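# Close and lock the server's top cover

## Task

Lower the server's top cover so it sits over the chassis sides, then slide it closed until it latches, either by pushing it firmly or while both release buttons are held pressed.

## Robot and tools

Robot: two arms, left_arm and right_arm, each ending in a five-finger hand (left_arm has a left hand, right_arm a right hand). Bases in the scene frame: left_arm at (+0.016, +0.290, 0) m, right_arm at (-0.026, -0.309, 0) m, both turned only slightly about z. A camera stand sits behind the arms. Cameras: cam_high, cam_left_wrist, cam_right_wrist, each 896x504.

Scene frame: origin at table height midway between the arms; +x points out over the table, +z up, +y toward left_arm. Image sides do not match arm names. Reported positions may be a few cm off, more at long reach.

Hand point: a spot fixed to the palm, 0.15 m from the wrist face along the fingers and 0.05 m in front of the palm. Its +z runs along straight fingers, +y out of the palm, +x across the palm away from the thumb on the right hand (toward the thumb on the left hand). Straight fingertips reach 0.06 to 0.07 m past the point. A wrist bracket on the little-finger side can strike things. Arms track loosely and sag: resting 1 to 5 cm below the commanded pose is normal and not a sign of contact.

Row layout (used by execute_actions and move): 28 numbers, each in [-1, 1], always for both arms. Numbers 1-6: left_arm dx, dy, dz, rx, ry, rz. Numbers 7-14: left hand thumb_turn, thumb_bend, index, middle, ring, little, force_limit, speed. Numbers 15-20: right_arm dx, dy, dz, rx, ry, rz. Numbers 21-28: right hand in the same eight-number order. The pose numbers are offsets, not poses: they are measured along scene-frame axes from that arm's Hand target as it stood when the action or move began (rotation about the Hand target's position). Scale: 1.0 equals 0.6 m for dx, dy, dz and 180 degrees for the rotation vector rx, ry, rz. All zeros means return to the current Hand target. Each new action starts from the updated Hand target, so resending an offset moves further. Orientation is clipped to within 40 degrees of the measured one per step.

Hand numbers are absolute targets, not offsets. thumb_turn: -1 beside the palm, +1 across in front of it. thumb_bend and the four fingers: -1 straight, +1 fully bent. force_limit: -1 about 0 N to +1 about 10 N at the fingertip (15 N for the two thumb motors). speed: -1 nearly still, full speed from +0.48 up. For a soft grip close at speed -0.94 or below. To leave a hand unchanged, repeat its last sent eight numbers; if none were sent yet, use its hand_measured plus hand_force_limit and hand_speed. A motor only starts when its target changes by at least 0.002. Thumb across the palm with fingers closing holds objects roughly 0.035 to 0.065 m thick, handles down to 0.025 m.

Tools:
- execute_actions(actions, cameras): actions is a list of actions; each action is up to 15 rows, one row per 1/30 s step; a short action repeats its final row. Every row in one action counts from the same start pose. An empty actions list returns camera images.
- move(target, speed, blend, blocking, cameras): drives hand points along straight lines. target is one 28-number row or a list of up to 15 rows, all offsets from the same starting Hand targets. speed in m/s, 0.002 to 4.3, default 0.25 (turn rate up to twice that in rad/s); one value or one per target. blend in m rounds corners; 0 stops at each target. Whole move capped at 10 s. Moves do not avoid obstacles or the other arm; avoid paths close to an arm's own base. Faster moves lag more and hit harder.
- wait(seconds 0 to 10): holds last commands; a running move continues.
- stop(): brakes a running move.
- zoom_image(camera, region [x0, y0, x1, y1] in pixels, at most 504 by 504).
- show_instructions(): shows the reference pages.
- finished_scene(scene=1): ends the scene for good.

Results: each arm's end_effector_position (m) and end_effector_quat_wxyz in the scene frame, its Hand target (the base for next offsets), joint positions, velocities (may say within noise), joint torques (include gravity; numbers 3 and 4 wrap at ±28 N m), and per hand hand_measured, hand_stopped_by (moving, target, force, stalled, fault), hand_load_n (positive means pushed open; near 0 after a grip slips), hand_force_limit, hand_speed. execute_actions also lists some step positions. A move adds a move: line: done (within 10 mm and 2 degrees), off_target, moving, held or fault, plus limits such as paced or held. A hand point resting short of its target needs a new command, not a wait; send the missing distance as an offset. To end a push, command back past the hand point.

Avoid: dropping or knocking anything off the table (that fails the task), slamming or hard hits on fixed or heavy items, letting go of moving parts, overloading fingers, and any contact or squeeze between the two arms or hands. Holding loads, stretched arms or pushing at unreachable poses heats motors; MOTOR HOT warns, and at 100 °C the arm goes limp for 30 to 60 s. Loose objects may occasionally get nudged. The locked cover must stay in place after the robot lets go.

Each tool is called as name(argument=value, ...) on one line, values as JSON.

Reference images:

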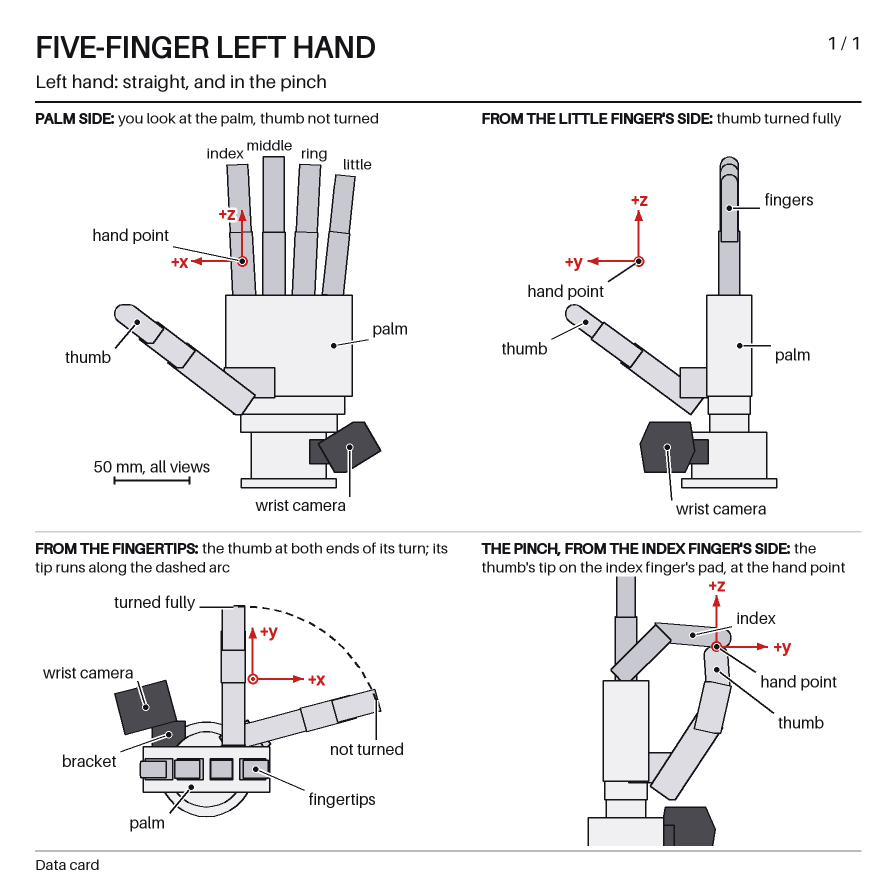

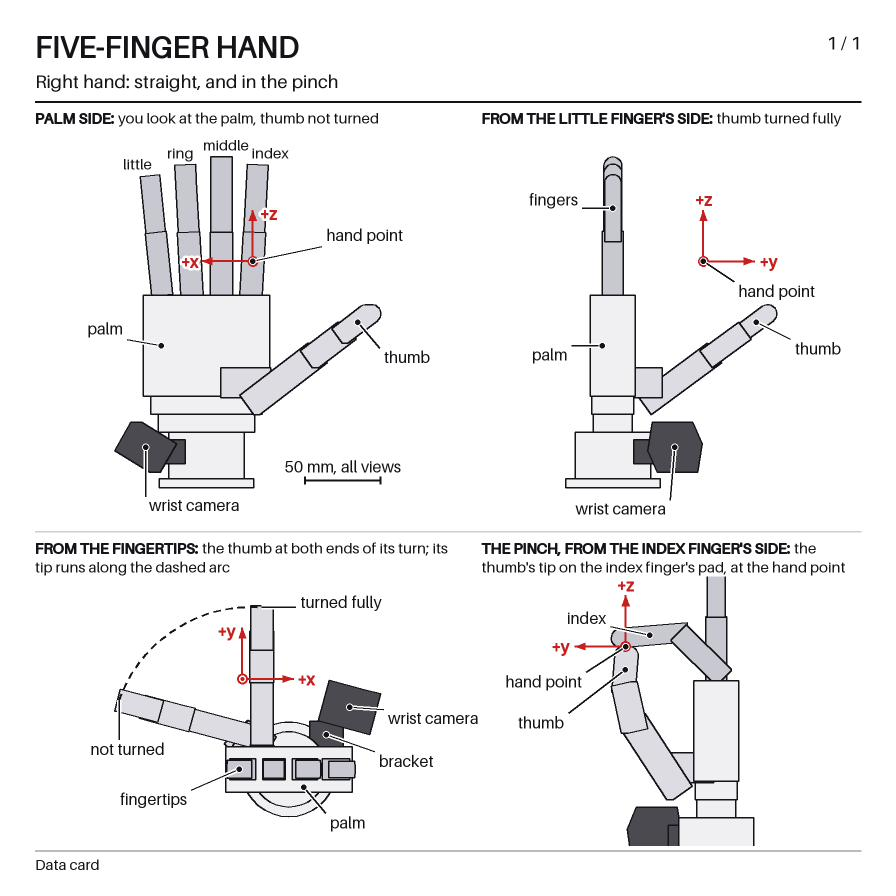

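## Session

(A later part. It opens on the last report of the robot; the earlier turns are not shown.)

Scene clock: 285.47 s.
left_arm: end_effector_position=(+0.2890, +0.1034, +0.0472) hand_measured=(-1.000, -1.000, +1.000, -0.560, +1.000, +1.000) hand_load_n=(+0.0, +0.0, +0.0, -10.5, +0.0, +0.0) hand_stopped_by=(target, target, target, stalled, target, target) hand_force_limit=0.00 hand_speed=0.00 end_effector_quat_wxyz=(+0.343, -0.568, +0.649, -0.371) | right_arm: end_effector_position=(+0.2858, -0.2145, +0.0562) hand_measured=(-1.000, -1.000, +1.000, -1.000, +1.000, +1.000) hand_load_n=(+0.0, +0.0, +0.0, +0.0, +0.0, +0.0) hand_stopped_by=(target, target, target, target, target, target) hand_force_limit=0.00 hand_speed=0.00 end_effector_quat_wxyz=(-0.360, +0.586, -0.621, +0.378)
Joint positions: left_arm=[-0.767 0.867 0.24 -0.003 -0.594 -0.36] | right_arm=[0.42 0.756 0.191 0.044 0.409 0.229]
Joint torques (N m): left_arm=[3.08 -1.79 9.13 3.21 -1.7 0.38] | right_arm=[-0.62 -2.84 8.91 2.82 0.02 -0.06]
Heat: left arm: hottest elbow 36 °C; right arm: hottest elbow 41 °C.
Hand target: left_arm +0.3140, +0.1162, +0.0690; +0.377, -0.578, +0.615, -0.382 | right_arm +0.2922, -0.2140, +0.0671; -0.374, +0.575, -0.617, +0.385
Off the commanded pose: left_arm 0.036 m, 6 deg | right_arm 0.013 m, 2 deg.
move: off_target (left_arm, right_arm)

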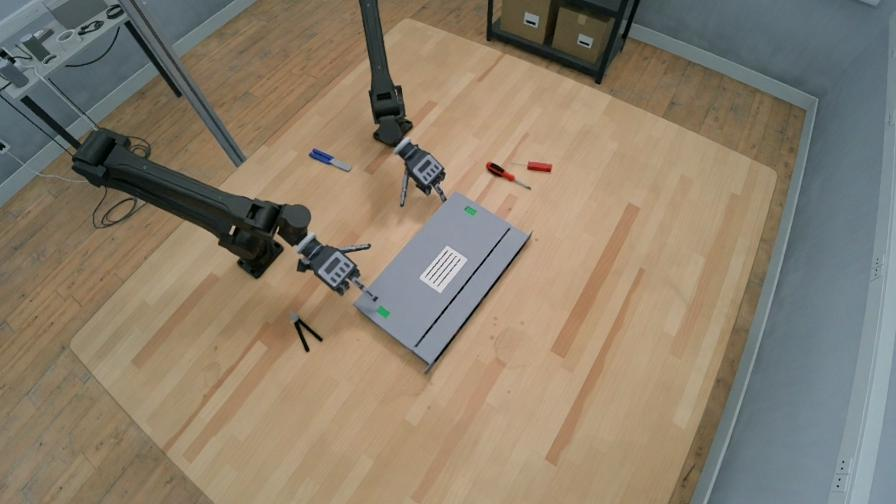

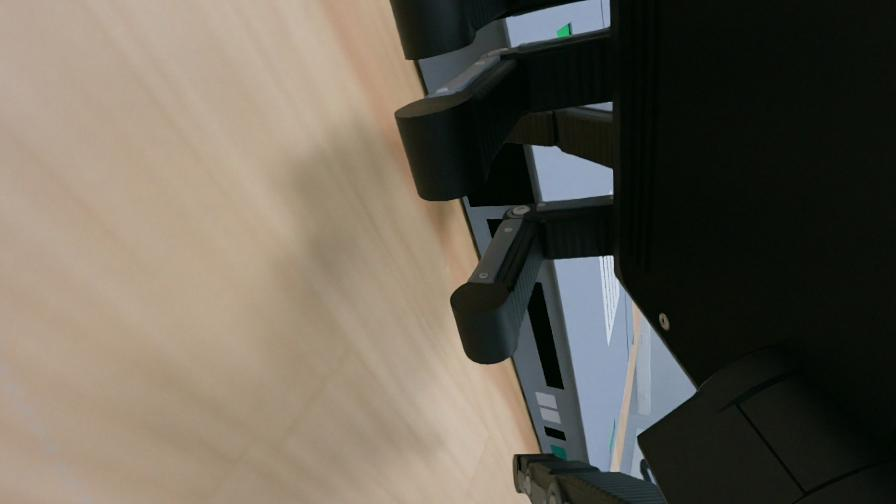

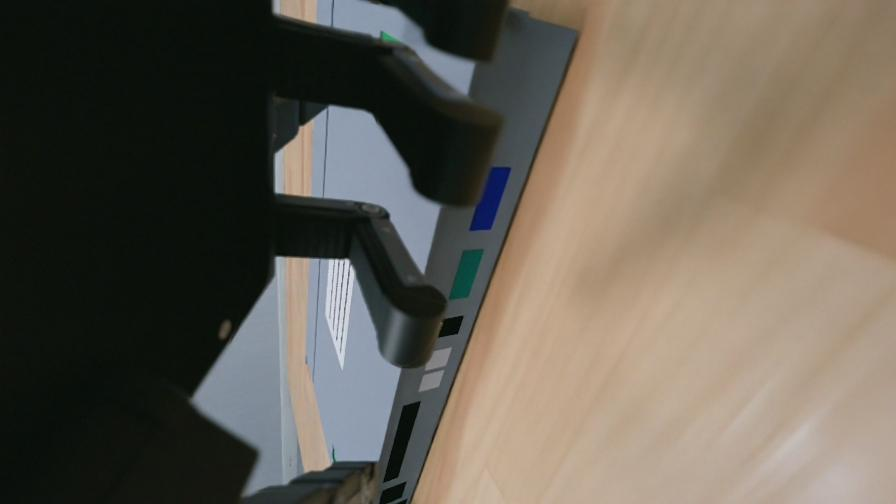

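move(target=[[-0.08,0.0,0.1,0,0,0,-1,-1,1,-0.5,1,1,0,0, 0.0,0.0,0.05,0,0,0,-1,-1,1,-1,1,1,0,0],[-0.08,0.0,0.1,0,0,0,-1,-1,1,-1,1,1,0,0, 0.0,0.0,0.05,0,0,0,-1,-1,1,-1,1,1,0,0]], speed=0.15, cameras=["cam_high"])

Scene clock: 288.97 s.
left_arm: end_effector_position=(+0.2566, +0.1303, +0.0944) hand_measured=(-1.000, -1.000, +1.000, -1.000, +1.000, +1.000) hand_load_n=(+0.0, +0.0, +0.0, +0.0, +0.0, +0.0) hand_stopped_by=(target, target, target, target, target, target) hand_force_limit=0.00 hand_speed=0.00 end_effector_quat_wxyz=(-0.379, +0.573, -0.635, +0.354) | right_arm: end_effector_position=(+0.2704, -0.2209, +0.0582) hand_measured=(-1.000, -1.000, +1.000, -1.000, +1.000, +1.000) hand_load_n=(+0.0, +0.0, +0.0, +0.0, +0.0, +0.0) hand_stopped_by=(target, target, target, target, target, target) hand_force_limit=0.00 hand_speed=0.00 end_effector_quat_wxyz=(-0.347, +0.594, -0.623, +0.372)
Joint positions: left_arm=[-0.895 0.571 0.293 -0.428 -0.778 -0.452] | right_arm=[0.42 0.658 0.191 -0.086 0.407 0.227]
Joint torques (N m): left_arm=[-1.08 0.26 14.06 1.09 -0.53 -0.04] | right_arm=[-0.56 -2.2 14.41 1.63 0.07 -0.02]
Heat: left arm: hottest elbow 36 °C; right arm: hottest elbow 41 °C.
Hand target: left_arm +0.2660, +0.1162, +0.1290; +0.377, -0.578, +0.615, -0.382 | right_arm +0.2922, -0.2140, +0.0971; -0.374, +0.575, -0.617, +0.385
Off the commanded pose: left_arm 0.039 m, 4 deg | right_arm 0.045 m, 4 deg.
move: off_target (left_arm, right_arm); target 2's new numbers were sent with left_arm's hand 0.039 m and 4 deg from that target
Images, in order (width x height): cam_high 896x504.

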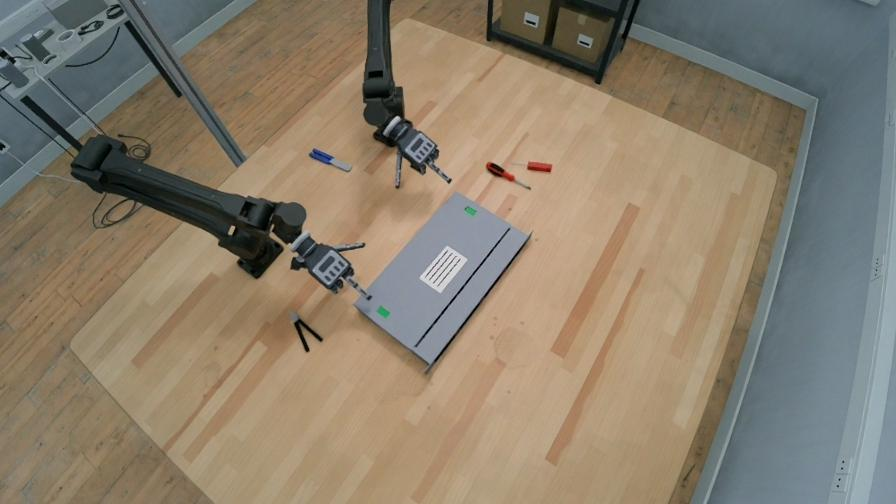

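move(target=[[0.1,0.0,-0.03,0,0,0,-1,-1,1,-1,1,1,0,0, 0.02,0.0,-0.02,0,0,0,-1,-1,1,-1,1,1,0,0],[0.1,0.0,-0.08,0,0,0,-1,-1,1,-1,1,1,0,0, 0.02,0.0,-0.03,0,0,0,-1,-1,1,-1,1,1,0,0]], speed=0.15, cameras=["cam_high"])

zoom_image(camera="cam_high", region=[320, 160, 540, 380])

Scene clock: 292.17 s.
left_arm: end_effector_position=(+0.3192, +0.1173, +0.0751) hand_measured=(-1.000, -1.000, +1.000, -1.000, +1.000, +1.000) hand_load_n=(+0.0, +0.0, +0.0, +0.0, +0.0, +0.0) hand_stopped_by=(target, target, target, target, target, target) hand_force_limit=0.00 hand_speed=0.00 end_effector_quat_wxyz=(-0.373, +0.578, -0.621, +0.375) | right_arm: end_effector_position=(+0.2827, -0.2199, +0.0526) hand_measured=(-1.000, -1.000, +1.000, -1.000, +1.000, +1.000) hand_load_n=(-0.5, +0.0, +0.0, +0.0, +0.0, +0.0) hand_stopped_by=(target, target, target, target, target, target) hand_force_limit=0.00 hand_speed=0.00 end_effector_quat_wxyz=(-0.351, +0.592, -0.623, +0.373)
Joint positions: left_arm=[-0.683 0.853 0.286 0.004 -0.598 -0.309] | right_arm=[0.397 0.747 0.191 0.017 0.387 0.216]
Joint torques (N m): left_arm=[-0.21 -0.03 8.73 2.56 -0.05 0.17] | right_arm=[-0.67 -1.26 12.38 2.84 0.02 -0.03]
Heat: left arm: hottest elbow 36 °C; right arm: hottest elbow 42 °C.
Hand target: left_arm +0.3260, +0.1162, +0.0810; -0.377, +0.578, -0.615, +0.382 | right_arm +0.3042, -0.2140, +0.0791; -0.374, +0.575, -0.617, +0.385
Off the commanded pose: left_arm 0.009 m, 1 deg | right_arm 0.035 m, 4 deg.
move: off_target (right_arm)
Images, in order (width x height): cam_high 896x504.

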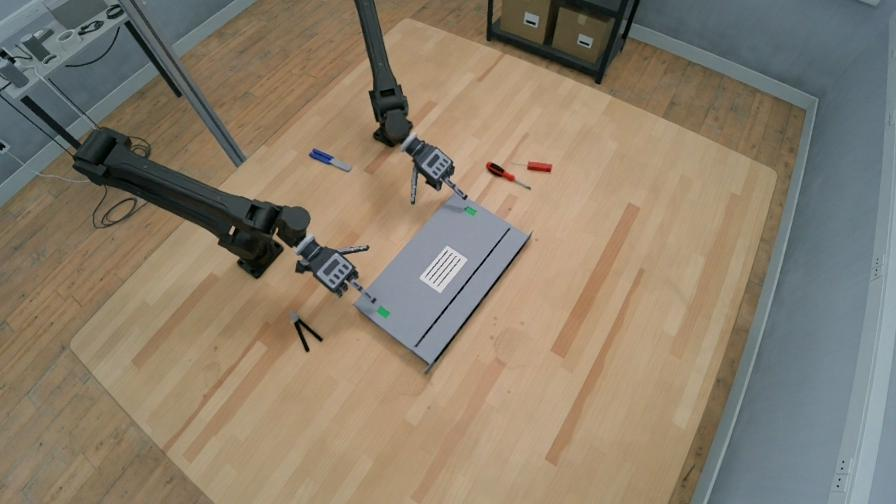

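Scaled by 2.291.

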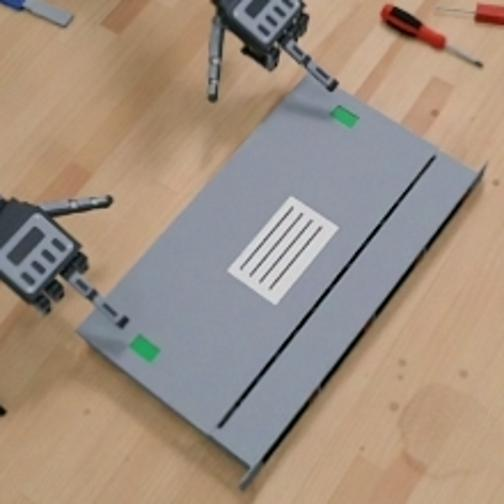

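move(target=[[0.0,0.015,-0.06,0,0,0,-1,-1,1,-1,1,1,0,0, 0.0,0.01,-0.05,0,0,0,-1,-1,1,-1,1,1,0,0]], speed=0.1, cameras=["cam_high"])

zoom_image(camera="cam_high", region=[320, 160, 540, 380])

Scene clock: 295.07 s.
left_arm: end_effector_position=(+0.3201, +0.1247, +0.0412) hand_measured=(-1.000, -1.000, +1.000, -1.000, +1.000, +1.000) hand_load_n=(+0.0, +0.0, +0.0, +0.0, +0.0, +0.0) hand_stopped_by=(target, target, target, target, target, target) hand_force_limit=0.00 hand_speed=0.00 end_effector_quat_wxyz=(-0.371, +0.579, -0.619, +0.378) | right_arm: end_effector_position=(+0.2998, -0.2126, +0.0434) hand_measured=(-1.000, -1.000, +1.000, -1.000, +1.000, +1.000) hand_load_n=(+0.0, -0.5, +0.0, +0.0, +0.0, +0.0) hand_stopped_by=(target, target, target, target, target, target) hand_force_limit=0.00 hand_speed=0.00 end_effector_quat_wxyz=(-0.363, +0.583, -0.618, +0.383)
Joint positions: left_arm=[-0.651 0.962 0.212 0.202 -0.569 -0.293] | right_arm=[0.407 0.892 0.183 0.205 0.404 0.216]
Joint torques (N m): left_arm=[-0.21 -0.38 7.61 2.54 -0.03 0.17] | right_arm=[0.85 -2.37 8.23 2.85 0.28 0.11]
Heat: left arm: hottest elbow 36 °C; right arm: hottest elbow 42 °C.
Hand target: left_arm +0.3260, +0.1252, +0.0450; -0.377, +0.578, -0.615, +0.382 | right_arm +0.3042, -0.2080, +0.0491; -0.374, +0.575, -0.617, +0.385
Off the commanded pose: left_arm 0.007 m, 1 deg | right_arm 0.009 m, 2 deg.
move: done
Images, in order (width x height): cam_high 896x504.

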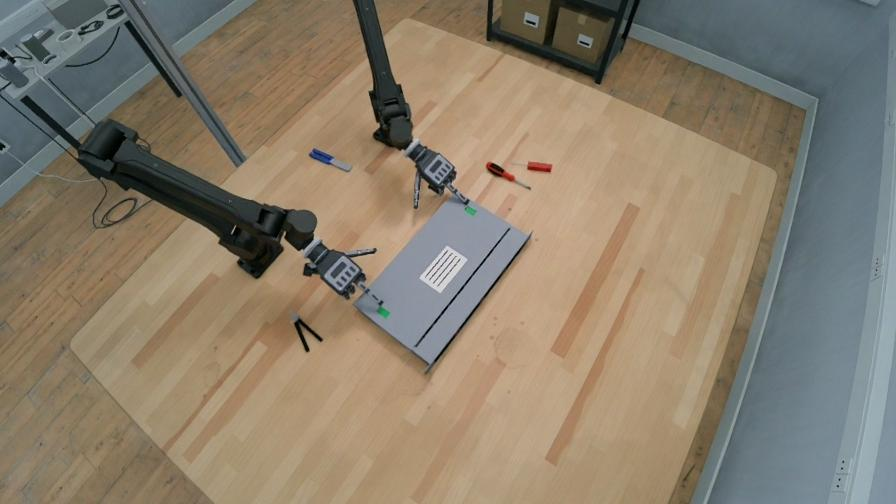

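Scaled by 2.291.

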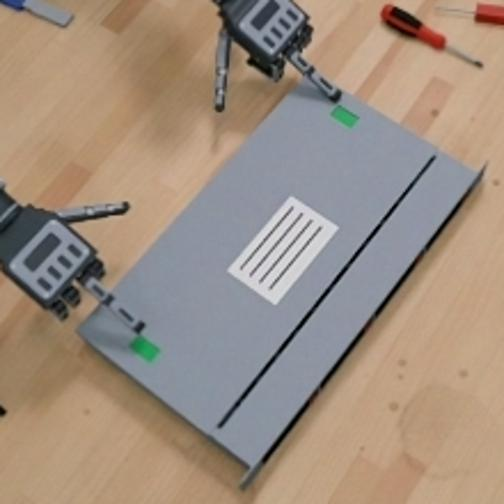

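move(target=[[0.01,0.005,-0.05,0,0,0,-1,-1,1,-1,1,1,0,0, 0.0,0.0,-0.05,0,0,0,-1,-1,1,-1,1,1,0,0]], speed=0.06, cameras=["cam_high"])

zoom_image(camera="cam_high", region=[320, 160, 540, 380])

Scene clock: 297.30 s.
left_arm: end_effector_position=(+0.3374, +0.1205, +0.0346) hand_measured=(-1.000, -1.000, +1.000, -1.000, +1.000, +1.000) hand_load_n=(+0.0, +0.0, +0.0, +1.0, +0.0, +0.0) hand_stopped_by=(target, target, target, target, target, target) hand_force_limit=0.00 hand_speed=0.00 end_effector_quat_wxyz=(-0.380, +0.580, -0.596, +0.406) | right_arm: end_effector_position=(+0.3062, -0.2108, +0.0228) hand_measured=(-1.000, -1.000, +1.000, -1.000, +1.000, +1.000) hand_load_n=(-0.5, +0.0, +0.0, +0.5, +0.0, +0.0) hand_stopped_by=(target, target, target, target, target, target) hand_force_limit=0.00 hand_speed=0.00 end_effector_quat_wxyz=(-0.374, +0.572, -0.619, +0.388)
Joint positions: left_arm=[-0.626 1.099 0.189 0.442 -0.562 -0.282] | right_arm=[0.407 1.052 0.145 0.432 0.41 0.224]
Joint torques (N m): left_arm=[0.21 0.91 5.33 1.16 0.38 0.23] | right_arm=[0.79 -2.26 6.39 2.33 0.11 0.11]
Heat: left arm: hottest elbow 36 °C; right arm: hottest elbow 41 °C.
Hand target: left_arm +0.3320, +0.1282, +0.0150; -0.377, +0.578, -0.615, +0.382 | right_arm +0.3042, -0.2080, +0.0191; -0.374, +0.575, -0.617, +0.385
Off the commanded pose: left_arm 0.022 m, 4 deg | right_arm 0.005 m, 1 deg.
move: off_target (left_arm)
Images, in order (width x height): cam_high 896x504.

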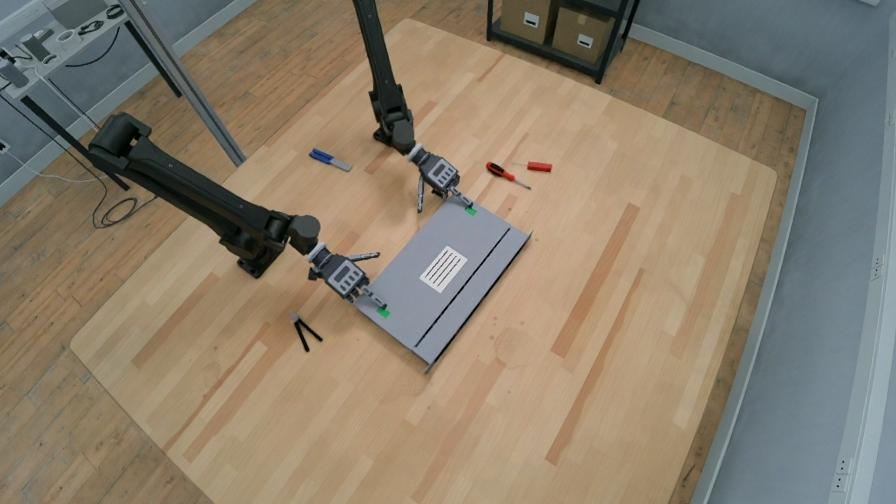

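Scaled by 2.291.

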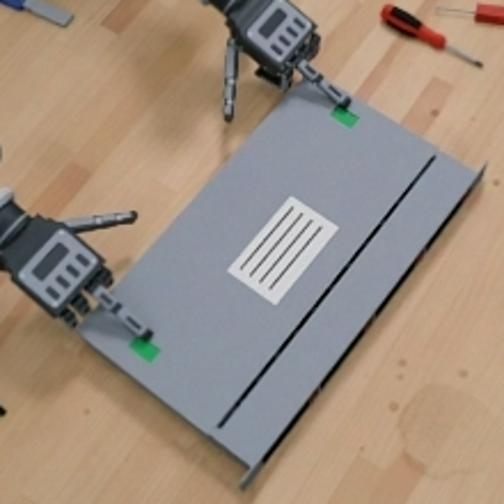

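move(target=[[0.015,0.00,-0.015,0,0,0,-1,-1,1,-1,1,1,0,0, 0.012,0.0,-0.03,0,0,0,-1,-1,1,-1,1,1,0,0]], speed=0.06, cameras=["cam_high"])

zoom_image(camera="cam_high", region=[420, 160, 520, 260])

zoom_image(camera="cam_high", region=[320, 260, 420, 360])

Scene clock: 300.00 s.
left_arm: end_effector_position=(+0.3421, +0.1187, +0.0341) hand_measured=(-1.000, -1.000, +1.000, -1.000, +1.000, +1.000) hand_load_n=(+0.0, +0.0, -4.5, +0.0, +0.0, +0.5) hand_stopped_by=(target, target, target, target, target, target) hand_force_limit=0.00 hand_speed=0.00 end_effector_quat_wxyz=(-0.379, +0.577, -0.589, +0.420) | right_arm: end_effector_position=(+0.3106, -0.2103, +0.0215) hand_measured=(-1.000, -1.000, +1.000, -1.000, +1.000, +1.000) hand_load_n=(-0.5, +0.0, -0.5, +0.0, -5.5, -4.5) hand_stopped_by=(target, target, target, target, target, target) hand_force_limit=0.00 hand_speed=0.00 end_effector_quat_wxyz=(-0.394, +0.560, -0.607, +0.404)
Joint positions: left_arm=[-0.612 1.138 0.178 0.528 -0.542 -0.276] | right_arm=[0.413 1.133 0.114 0.609 0.423 0.204]
Joint torques (N m): left_arm=[0.91 2.26 6.42 0.91 0.48 0.3] | right_arm=[-0.32 1.03 7.57 1.17 -0.75 0.17]
Heat: left arm: hottest elbow 35 °C; right arm: hottest elbow 41 °C.
Hand target: left_arm +0.3410, +0.1282, +0.0060; -0.377, +0.578, -0.615, +0.382 | right_arm +0.3114, -0.2080, +0.0011; -0.374, +0.575, -0.617, +0.385
Off the commanded pose: left_arm 0.030 m, 5 deg | right_arm 0.021 m, 4 deg.
move: off_target (left_arm, right_arm)
Images, in order (width x height): cam_high 896x504.

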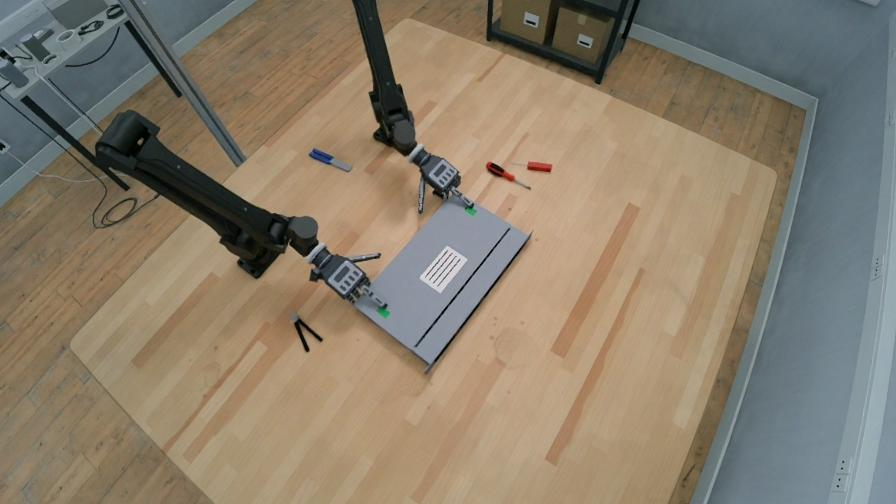

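Scaled by 5.040.

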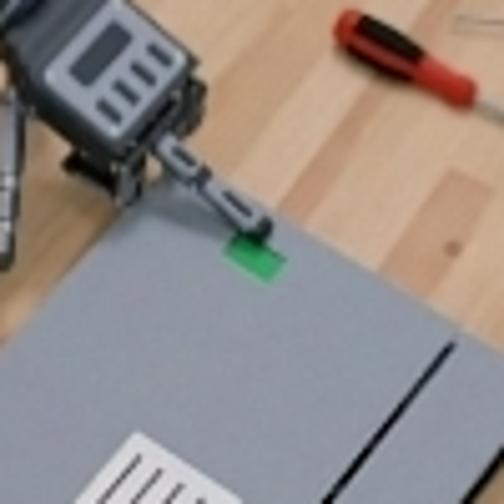

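Scaled by 5.040.

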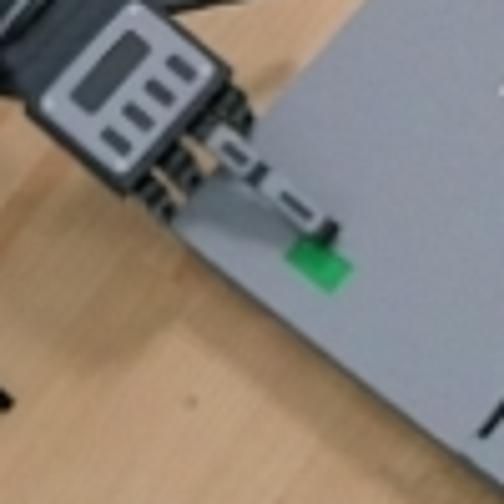

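move(target=[[-0.02,0.00,0.06,0,0,0,-1,-1,1,-1,1,1,0,0, -0.02,0.0,0.06,0,0,0,-1,-1,1,-1,1,1,0,0],[-0.015,-0.022,0.05,0,0,0,-1,-1,1,-1,1,1,0,0, -0.015,-0.02,0.05,0,0,0,-1,-1,1,-1,1,1,0,0],[-0.01,-0.022,0.0,0,0,0,-1,-1,1,-1,1,1,0,0, -0.01,-0.02,0.01,0,0,0,-1,-1,1,-1,1,1,0,0]], speed=0.06, cameras=["cam_high"])

zoom_image(camera="cam_high", region=[420, 160, 520, 260])

zoom_image(camera="cam_high", region=[320, 260, 420, 360])

Scene clock: 304.53 s.
left_arm: end_effector_position=(+0.3410, +0.1166, +0.0324) hand_measured=(-1.000, -1.000, +1.000, -1.000, +1.000, +1.000) hand_load_n=(-0.5, +0.0, -4.0, +0.5, +0.0, +0.0) hand_stopped_by=(target, target, target, target, target, target) hand_force_limit=0.00 hand_speed=0.00 end_effector_quat_wxyz=(-0.390, +0.581, -0.586, +0.409) | right_arm: end_effector_position=(+0.3077, -0.2158, +0.0206) hand_measured=(-1.000, -1.000, +1.000, -1.000, +1.000, +1.000) hand_load_n=(+0.0, +0.0, +0.0, +0.0, -1.5, -2.5) hand_stopped_by=(target, target, target, target, target, target) hand_force_limit=0.00 hand_speed=0.00 end_effector_quat_wxyz=(-0.389, +0.568, -0.610, +0.392)
Joint positions: left_arm=[-0.651 1.152 0.191 0.506 -0.606 -0.291] | right_arm=[0.372 1.09 0.116 0.544 0.367 0.195]
Joint torques (N m): left_arm=[-0.79 2.32 6.23 0.92 0.76 0.06] | right_arm=[-0.67 -1.03 6.34 1.88 -0.18 0.04]
Heat: left arm: hottest elbow 35 °C; right arm: hottest elbow 40 °C.
Hand target: left_arm +0.3350, +0.1150, +0.0060; -0.377, +0.578, -0.615, +0.382 | right_arm +0.3054, -0.2200, +0.0071; -0.374, +0.575, -0.617, +0.385
Off the commanded pose: left_arm 0.027 m, 5 deg | right_arm 0.014 m, 2 deg.
move: off_target (left_arm, right_arm)
Images, in order (width x height): cam_high 896x504.

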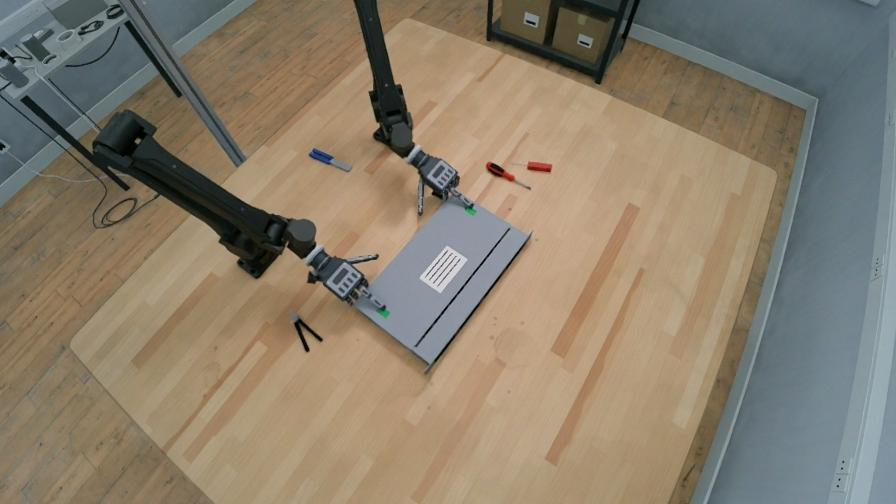

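Scaled by 5.040.

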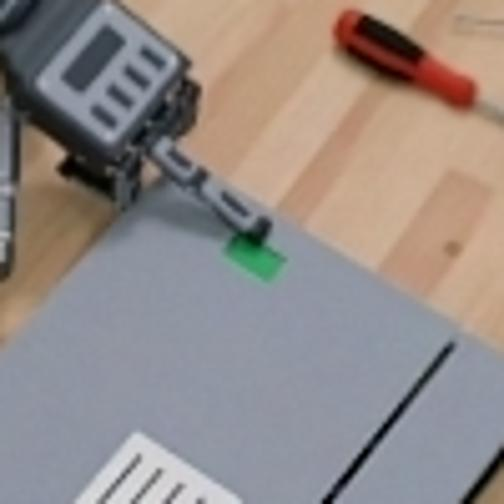

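Scaled by 5.040.

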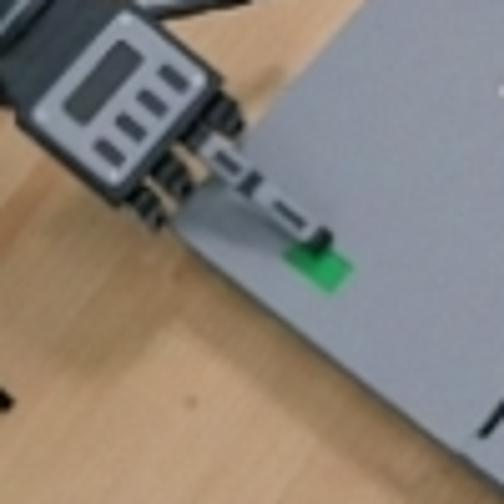

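move(target=[[0.0,0.00,0.08,0,0,0,-1,-1,1,-1,1,1,0,0, 0,0.0,0.06,0,0,0,-1,-1,1,-1,1,1,0,0],[0.0,-0.03,0.08,0,0,0,-1,-1,1,-1,1,1,0,0, 0,-0.015,0.05,0,0,0,-1,-1,1,-1,1,1,0,0],[0.015,-0.03,0.0,0,0,0,-1,-1,1,-1,1,1,0,0, 0.01,-0.015,0.0,0,0,0,-1,-1,1,-1,1,1,0,0]], speed=0.08, cameras=["cam_high"])

zoom_image(camera="cam_high", region=[420, 160, 520, 260])

zoom_image(camera="cam_high", region=[320, 260, 420, 360])

Scene clock: 309.00 s.
left_arm: end_effector_position=(+0.3409, +0.1006, +0.0328) hand_measured=(-1.000, -1.000, +1.000, -1.000, +1.000, +1.000) hand_load_n=(-0.5, +0.0, -7.0, +0.0, +0.0, +0.0) hand_stopped_by=(target, target, target, target, target, target) hand_force_limit=0.00 hand_speed=0.00 end_effector_quat_wxyz=(-0.389, +0.580, -0.586, +0.411) | right_arm: end_effector_position=(+0.3085, -0.2259, +0.0210) hand_measured=(-1.000, -1.000, +1.000, -1.000, +1.000, +1.000) hand_load_n=(-0.5, +0.0, +0.0, +0.0, -7.5, +0.0) hand_stopped_by=(target, target, target, target, target, target) hand_force_limit=0.00 hand_speed=0.00 end_effector_quat_wxyz=(-0.393, +0.567, -0.608, +0.394)
Joint positions: left_arm=[-0.703 1.188 0.217 0.502 -0.649 -0.319] | right_arm=[0.32 1.086 0.103 0.569 0.32 0.17]
Joint torques (N m): left_arm=[0.09 3.72 7.8 1.02 1.21 0.12] | right_arm=[-1.03 0.5 7.77 1.63 -0.28 0.02]
Heat: left arm: hottest elbow 35 °C; right arm: hottest elbow 40 °C.
Hand target: left_arm +0.3440, +0.0970, +0.0060; -0.377, +0.578, -0.615, +0.382 | right_arm +0.3114, -0.2290, +0.0071; -0.374, +0.575, -0.617, +0.385
Off the commanded pose: left_arm 0.027 m, 5 deg | right_arm 0.015 m, 3 deg.
move: off_target (left_arm, right_arm)
Images, in order (width x height): cam_high 896x504.

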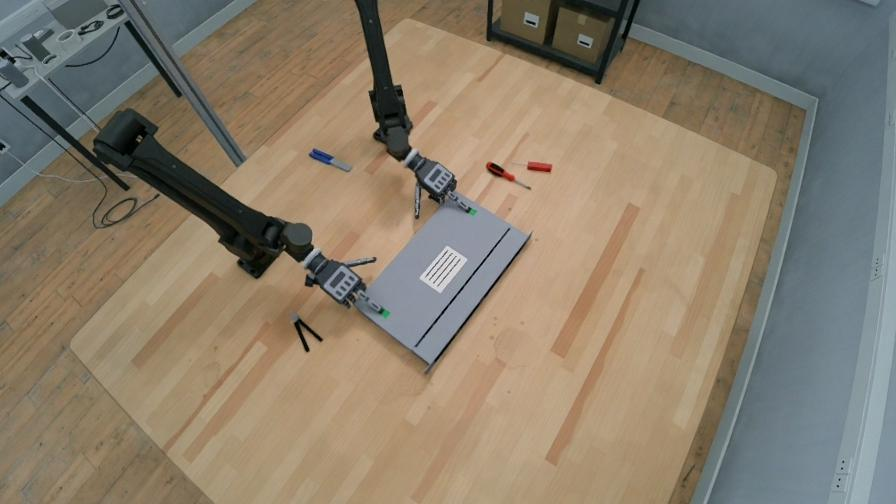

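Scaled by 5.040.

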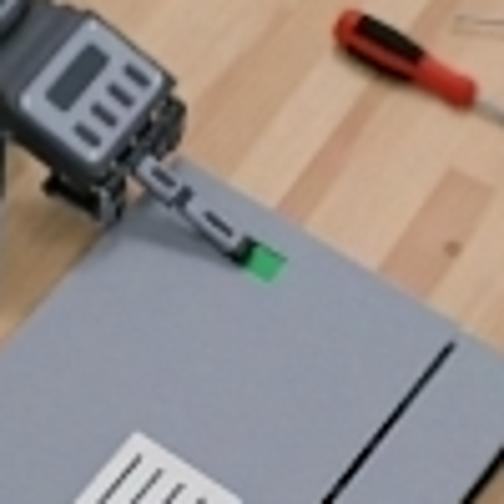

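Scaled by 5.040.

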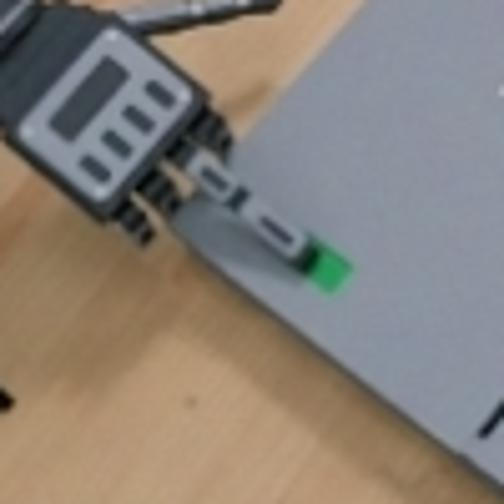

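move(target=[[-0.05,0.00,0.2,0,0,0,-1,-1,1,-1,1,1,0,0, -0.052,0.0,0.2,0,0,0,-1,-1,1,-1,1,1,0,0],[-0.023,0.053,0.24,0.0215,0.249,0,-1,-1,-1,1,1,1,0,0, -0.019,-0.011,0.2215,0.0215,0.249,0,-1,-1,-1,1,1,1,0,0],[0.02,0.053,0.215,0.0215,0.249,0,-1,-1,-1,1,1,1,0,0, 0.023,-0.011,0.197,0.0215,0.249,0,-1,-1,-1,1,1,1,0,0]], speed=0.15, cameras=["all"])

zoom_image(camera="cam_high", region=[420, 160, 520, 260])

zoom_image(camera="cam_high", region=[320, 260, 420, 360])

Scene clock: 323.10 s.
left_arm: end_effector_position=(+0.3307, +0.1345, +0.1170) hand_measured=(-1.000, -1.000, -1.000, +1.000, +1.000, +1.000) hand_load_n=(+0.0, +0.0, -0.5, +0.0, +0.0, +0.0) hand_stopped_by=(target, target, target, target, target, target) hand_force_limit=0.00 hand_speed=0.00 end_effector_quat_wxyz=(-0.119, +0.669, -0.729, +0.087) | right_arm: end_effector_position=(+0.2937, -0.2376, +0.1012) hand_measured=(-1.000, -1.000, -1.000, +1.000, +1.000, +1.000) hand_load_n=(+0.0, +0.0, +0.0, +0.0, +0.0, +0.0) hand_stopped_by=(target, target, target, target, target, target) hand_force_limit=0.00 hand_speed=0.00 end_effector_quat_wxyz=(-0.099, +0.668, -0.732, +0.094)
Joint positions: left_arm=[-0.368 1.241 0.929 -0.999 -0.144 -0.299] | right_arm=[0.123 1.196 0.841 -0.945 0.036 0.199]
Joint torques (N m): left_arm=[0.09 -5.07 12.72 1.21 0.08 0.14] | right_arm=[-0.44 -6.71 13.96 1.52 -0.14 -0.04]
Heat: left arm: hottest elbow 36 °C; right arm: hottest elbow 40 °C.
Hand target: left_arm +0.3560, +0.1288, +0.1350; -0.133, +0.667, -0.724, +0.113 | right_arm +0.3252, -0.2356, +0.1253; +0.130, -0.666, +0.725, -0.116
Off the commanded pose: left_arm 0.032 m, 3 deg | right_arm 0.040 m, 4 deg.
move: off_target (left_arm, right_arm); target 2's new numbers were sent with right_arm's hand 0.035 m and 3 deg from that target

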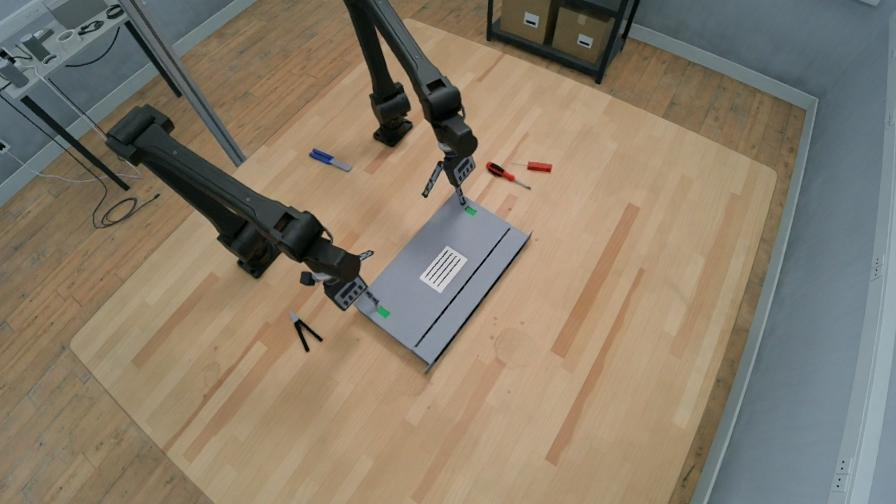

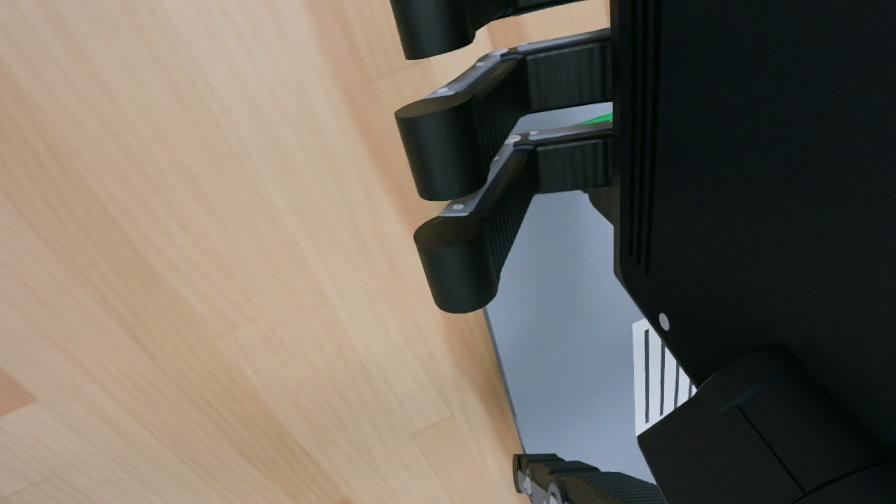

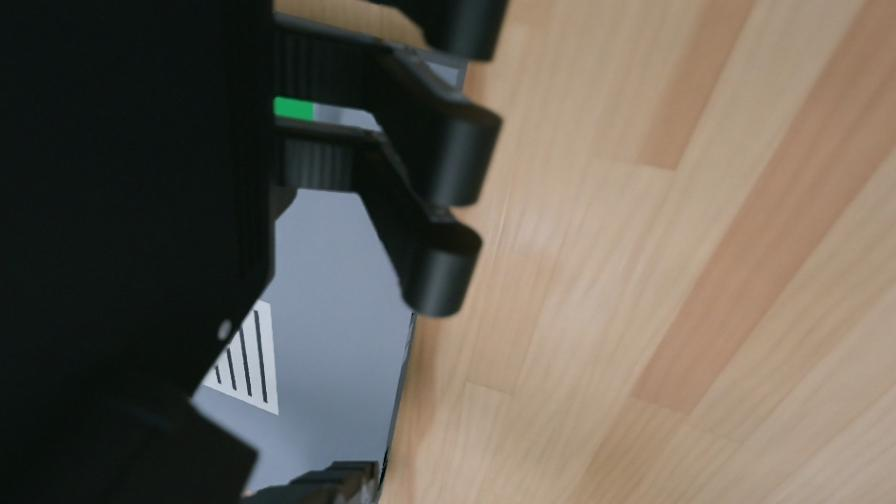

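Scaled by 5.040.

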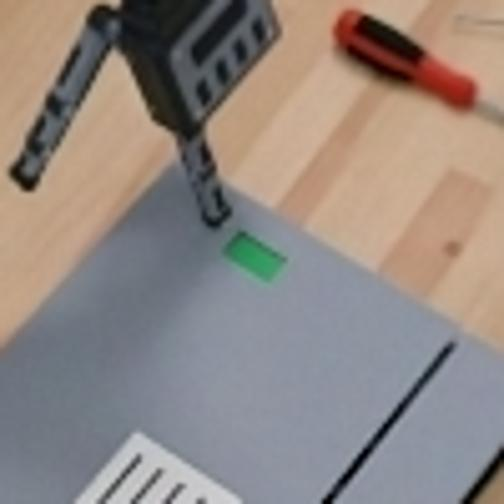

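Scaled by 5.040.

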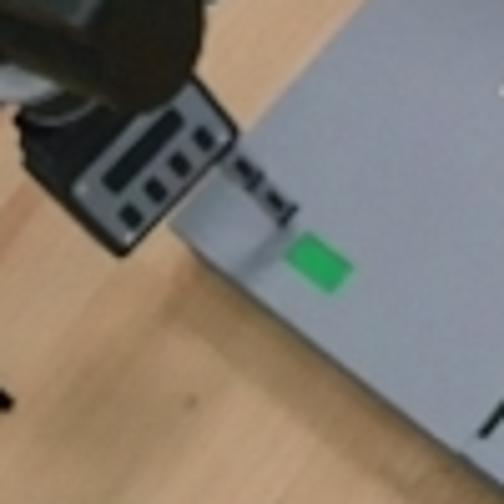

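move(target=[[0.015,0.00,-0.015,0,0,0,-1,-1,-1,1,1,1,0,0, 0.005,-0.015,-0.012,0,0,0,-1,-1,-1,1,1,1,0,0]], speed=0.1, cameras=["cam_high"])

zoom_image(camera="cam_high", region=[420, 160, 520, 260])

zoom_image(camera="cam_high", region=[320, 260, 420, 360])

Scene clock: 325.87 s.
left_arm: end_effector_position=(+0.3387, +0.1347, +0.1080) hand_measured=(-1.000, -1.000, -1.000, +1.000, +1.000, +1.000) hand_load_n=(+0.0, +0.0, +0.0, +0.0, +0.0, +0.0) hand_stopped_by=(target, target, target, target, target, target) hand_force_limit=0.00 hand_speed=0.00 end_effector_quat_wxyz=(-0.119, +0.669, -0.728, +0.086) | right_arm: end_effector_position=(+0.3002, -0.2470, +0.0973) hand_measured=(-1.000, -1.000, -1.000, +1.000, +1.000, +1.000) hand_load_n=(+0.0, +0.0, +0.0, +0.0, +0.0, +0.0) hand_stopped_by=(target, target, target, target, target, target) hand_force_limit=0.00 hand_speed=0.00 end_effector_quat_wxyz=(-0.101, +0.668, -0.730, +0.097)
Joint positions: left_arm=[-0.359 1.27 0.929 -0.97 -0.143 -0.291] | right_arm=[0.094 1.21 0.841 -0.922 0.03 0.169]
Joint torques (N m): left_arm=[-0.15 -5.13 12.66 1.16 0.12 0.17] | right_arm=[-0.5 -6.77 13.18 1.55 -0.15 -0.03]
Heat: left arm: hottest elbow 36 °C; right arm: hottest elbow 41 °C.
Hand target: left_arm +0.3650, +0.1288, +0.1260; -0.133, +0.667, -0.724, +0.113 | right_arm +0.3282, -0.2446, +0.1181; +0.130, -0.666, +0.725, -0.116
Off the commanded pose: left_arm 0.032 m, 3 deg | right_arm 0.035 m, 4 deg.
move: off_target (left_arm, right_arm)
Images, in order (width x height): cam_high 896x504.

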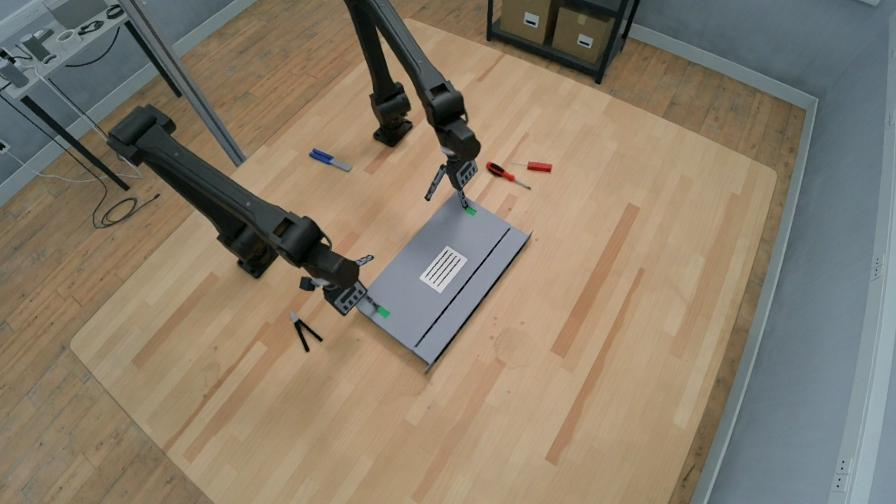

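Scaled by 5.040.

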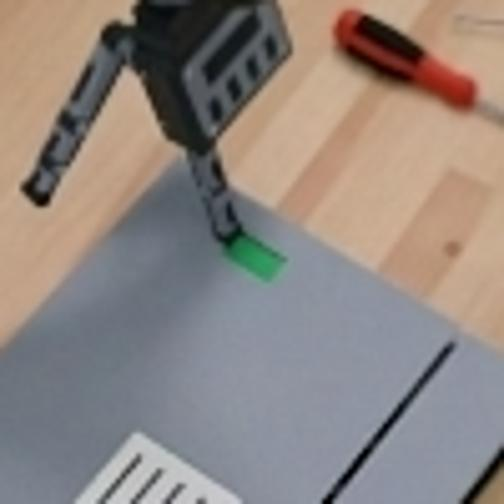

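Scaled by 5.040.

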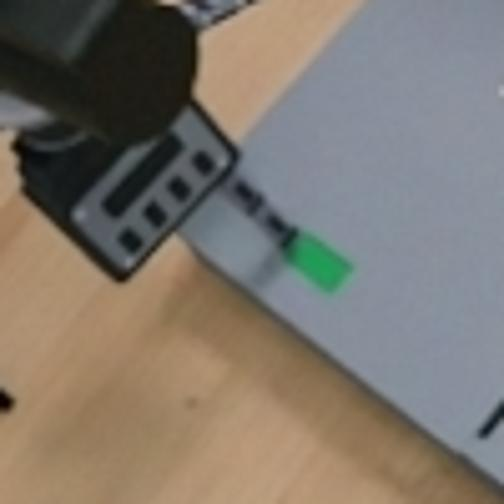

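move(target=[[0.03,-0.003,0.0,0,0,0,-1,-1,-1,1,1,1,0,0, 0.038,-0.002,0,0,0,0,-1,-1,-1,1,1,1,0,0]], speed=0.1, cameras=["cam_high"])

zoom_image(camera="cam_high", region=[420, 160, 520, 260])

zoom_image(camera="cam_high", region=[320, 260, 420, 360])

Scene clock: 328.43 s.
left_arm: end_effector_position=(+0.3573, +0.1324, +0.1088) hand_measured=(-1.000, -1.000, -1.000, +1.000, +1.000, +1.000) hand_load_n=(+0.0, +0.0, +0.0, +0.5, +0.0, +0.0) hand_stopped_by=(target, target, target, target, target, target) hand_force_limit=0.00 hand_speed=0.00 end_effector_quat_wxyz=(-0.119, +0.669, -0.728, +0.088) | right_arm: end_effector_position=(+0.3193, -0.2473, +0.0953) hand_measured=(-1.000, -1.000, -1.000, +1.000, +1.000, +1.000) hand_load_n=(+0.0, +0.0, +0.0, +0.0, +0.0, +0.5) hand_stopped_by=(target, target, target, target, target, target) hand_force_limit=0.00 hand_speed=0.00 end_effector_quat_wxyz=(-0.099, +0.667, -0.732, +0.095)
Joint positions: left_arm=[-0.345 1.316 0.972 -0.962 -0.138 -0.277] | right_arm=[0.088 1.27 0.886 -0.913 0.028 0.167]
Joint torques (N m): left_arm=[0.03 -5.71 12.53 1.24 0.1 0.17] | right_arm=[-0.62 -7.47 13.85 1.5 -0.14 -0.04]
Heat: left arm: hottest elbow 36 °C; right arm: hottest elbow 41 °C.
Hand target: left_arm +0.3830, +0.1270, +0.1260; -0.133, +0.667, -0.724, +0.113 | right_arm +0.3510, -0.2458, +0.1181; +0.130, -0.666, +0.725, -0.116
Off the commanded pose: left_arm 0.031 m, 3 deg | right_arm 0.039 m, 4 deg.
move: off_target (left_arm, right_arm)
Images, in order (width x height): cam_high 896x504.

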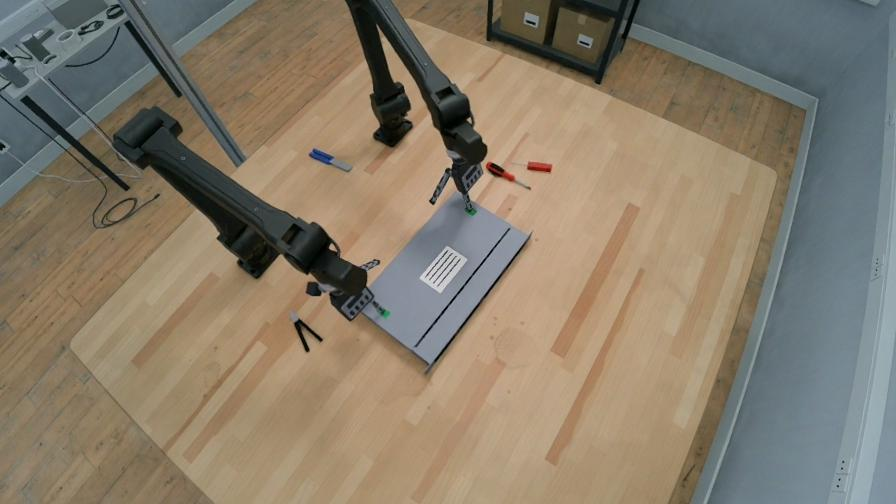

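Scaled by 5.040.

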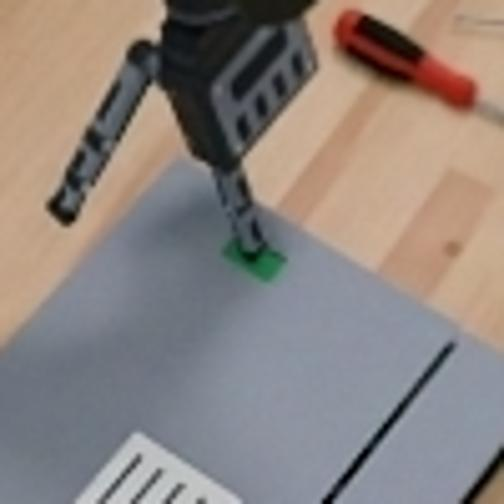

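Scaled by 5.040.

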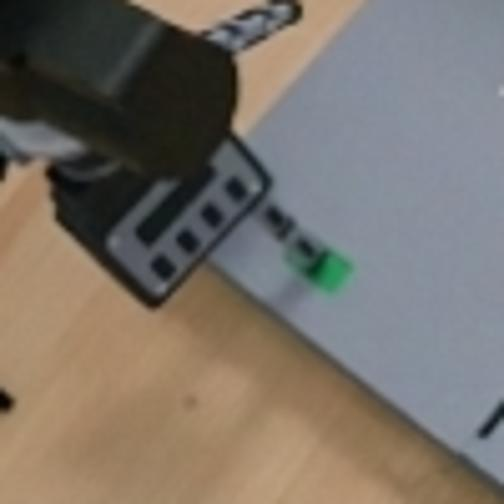

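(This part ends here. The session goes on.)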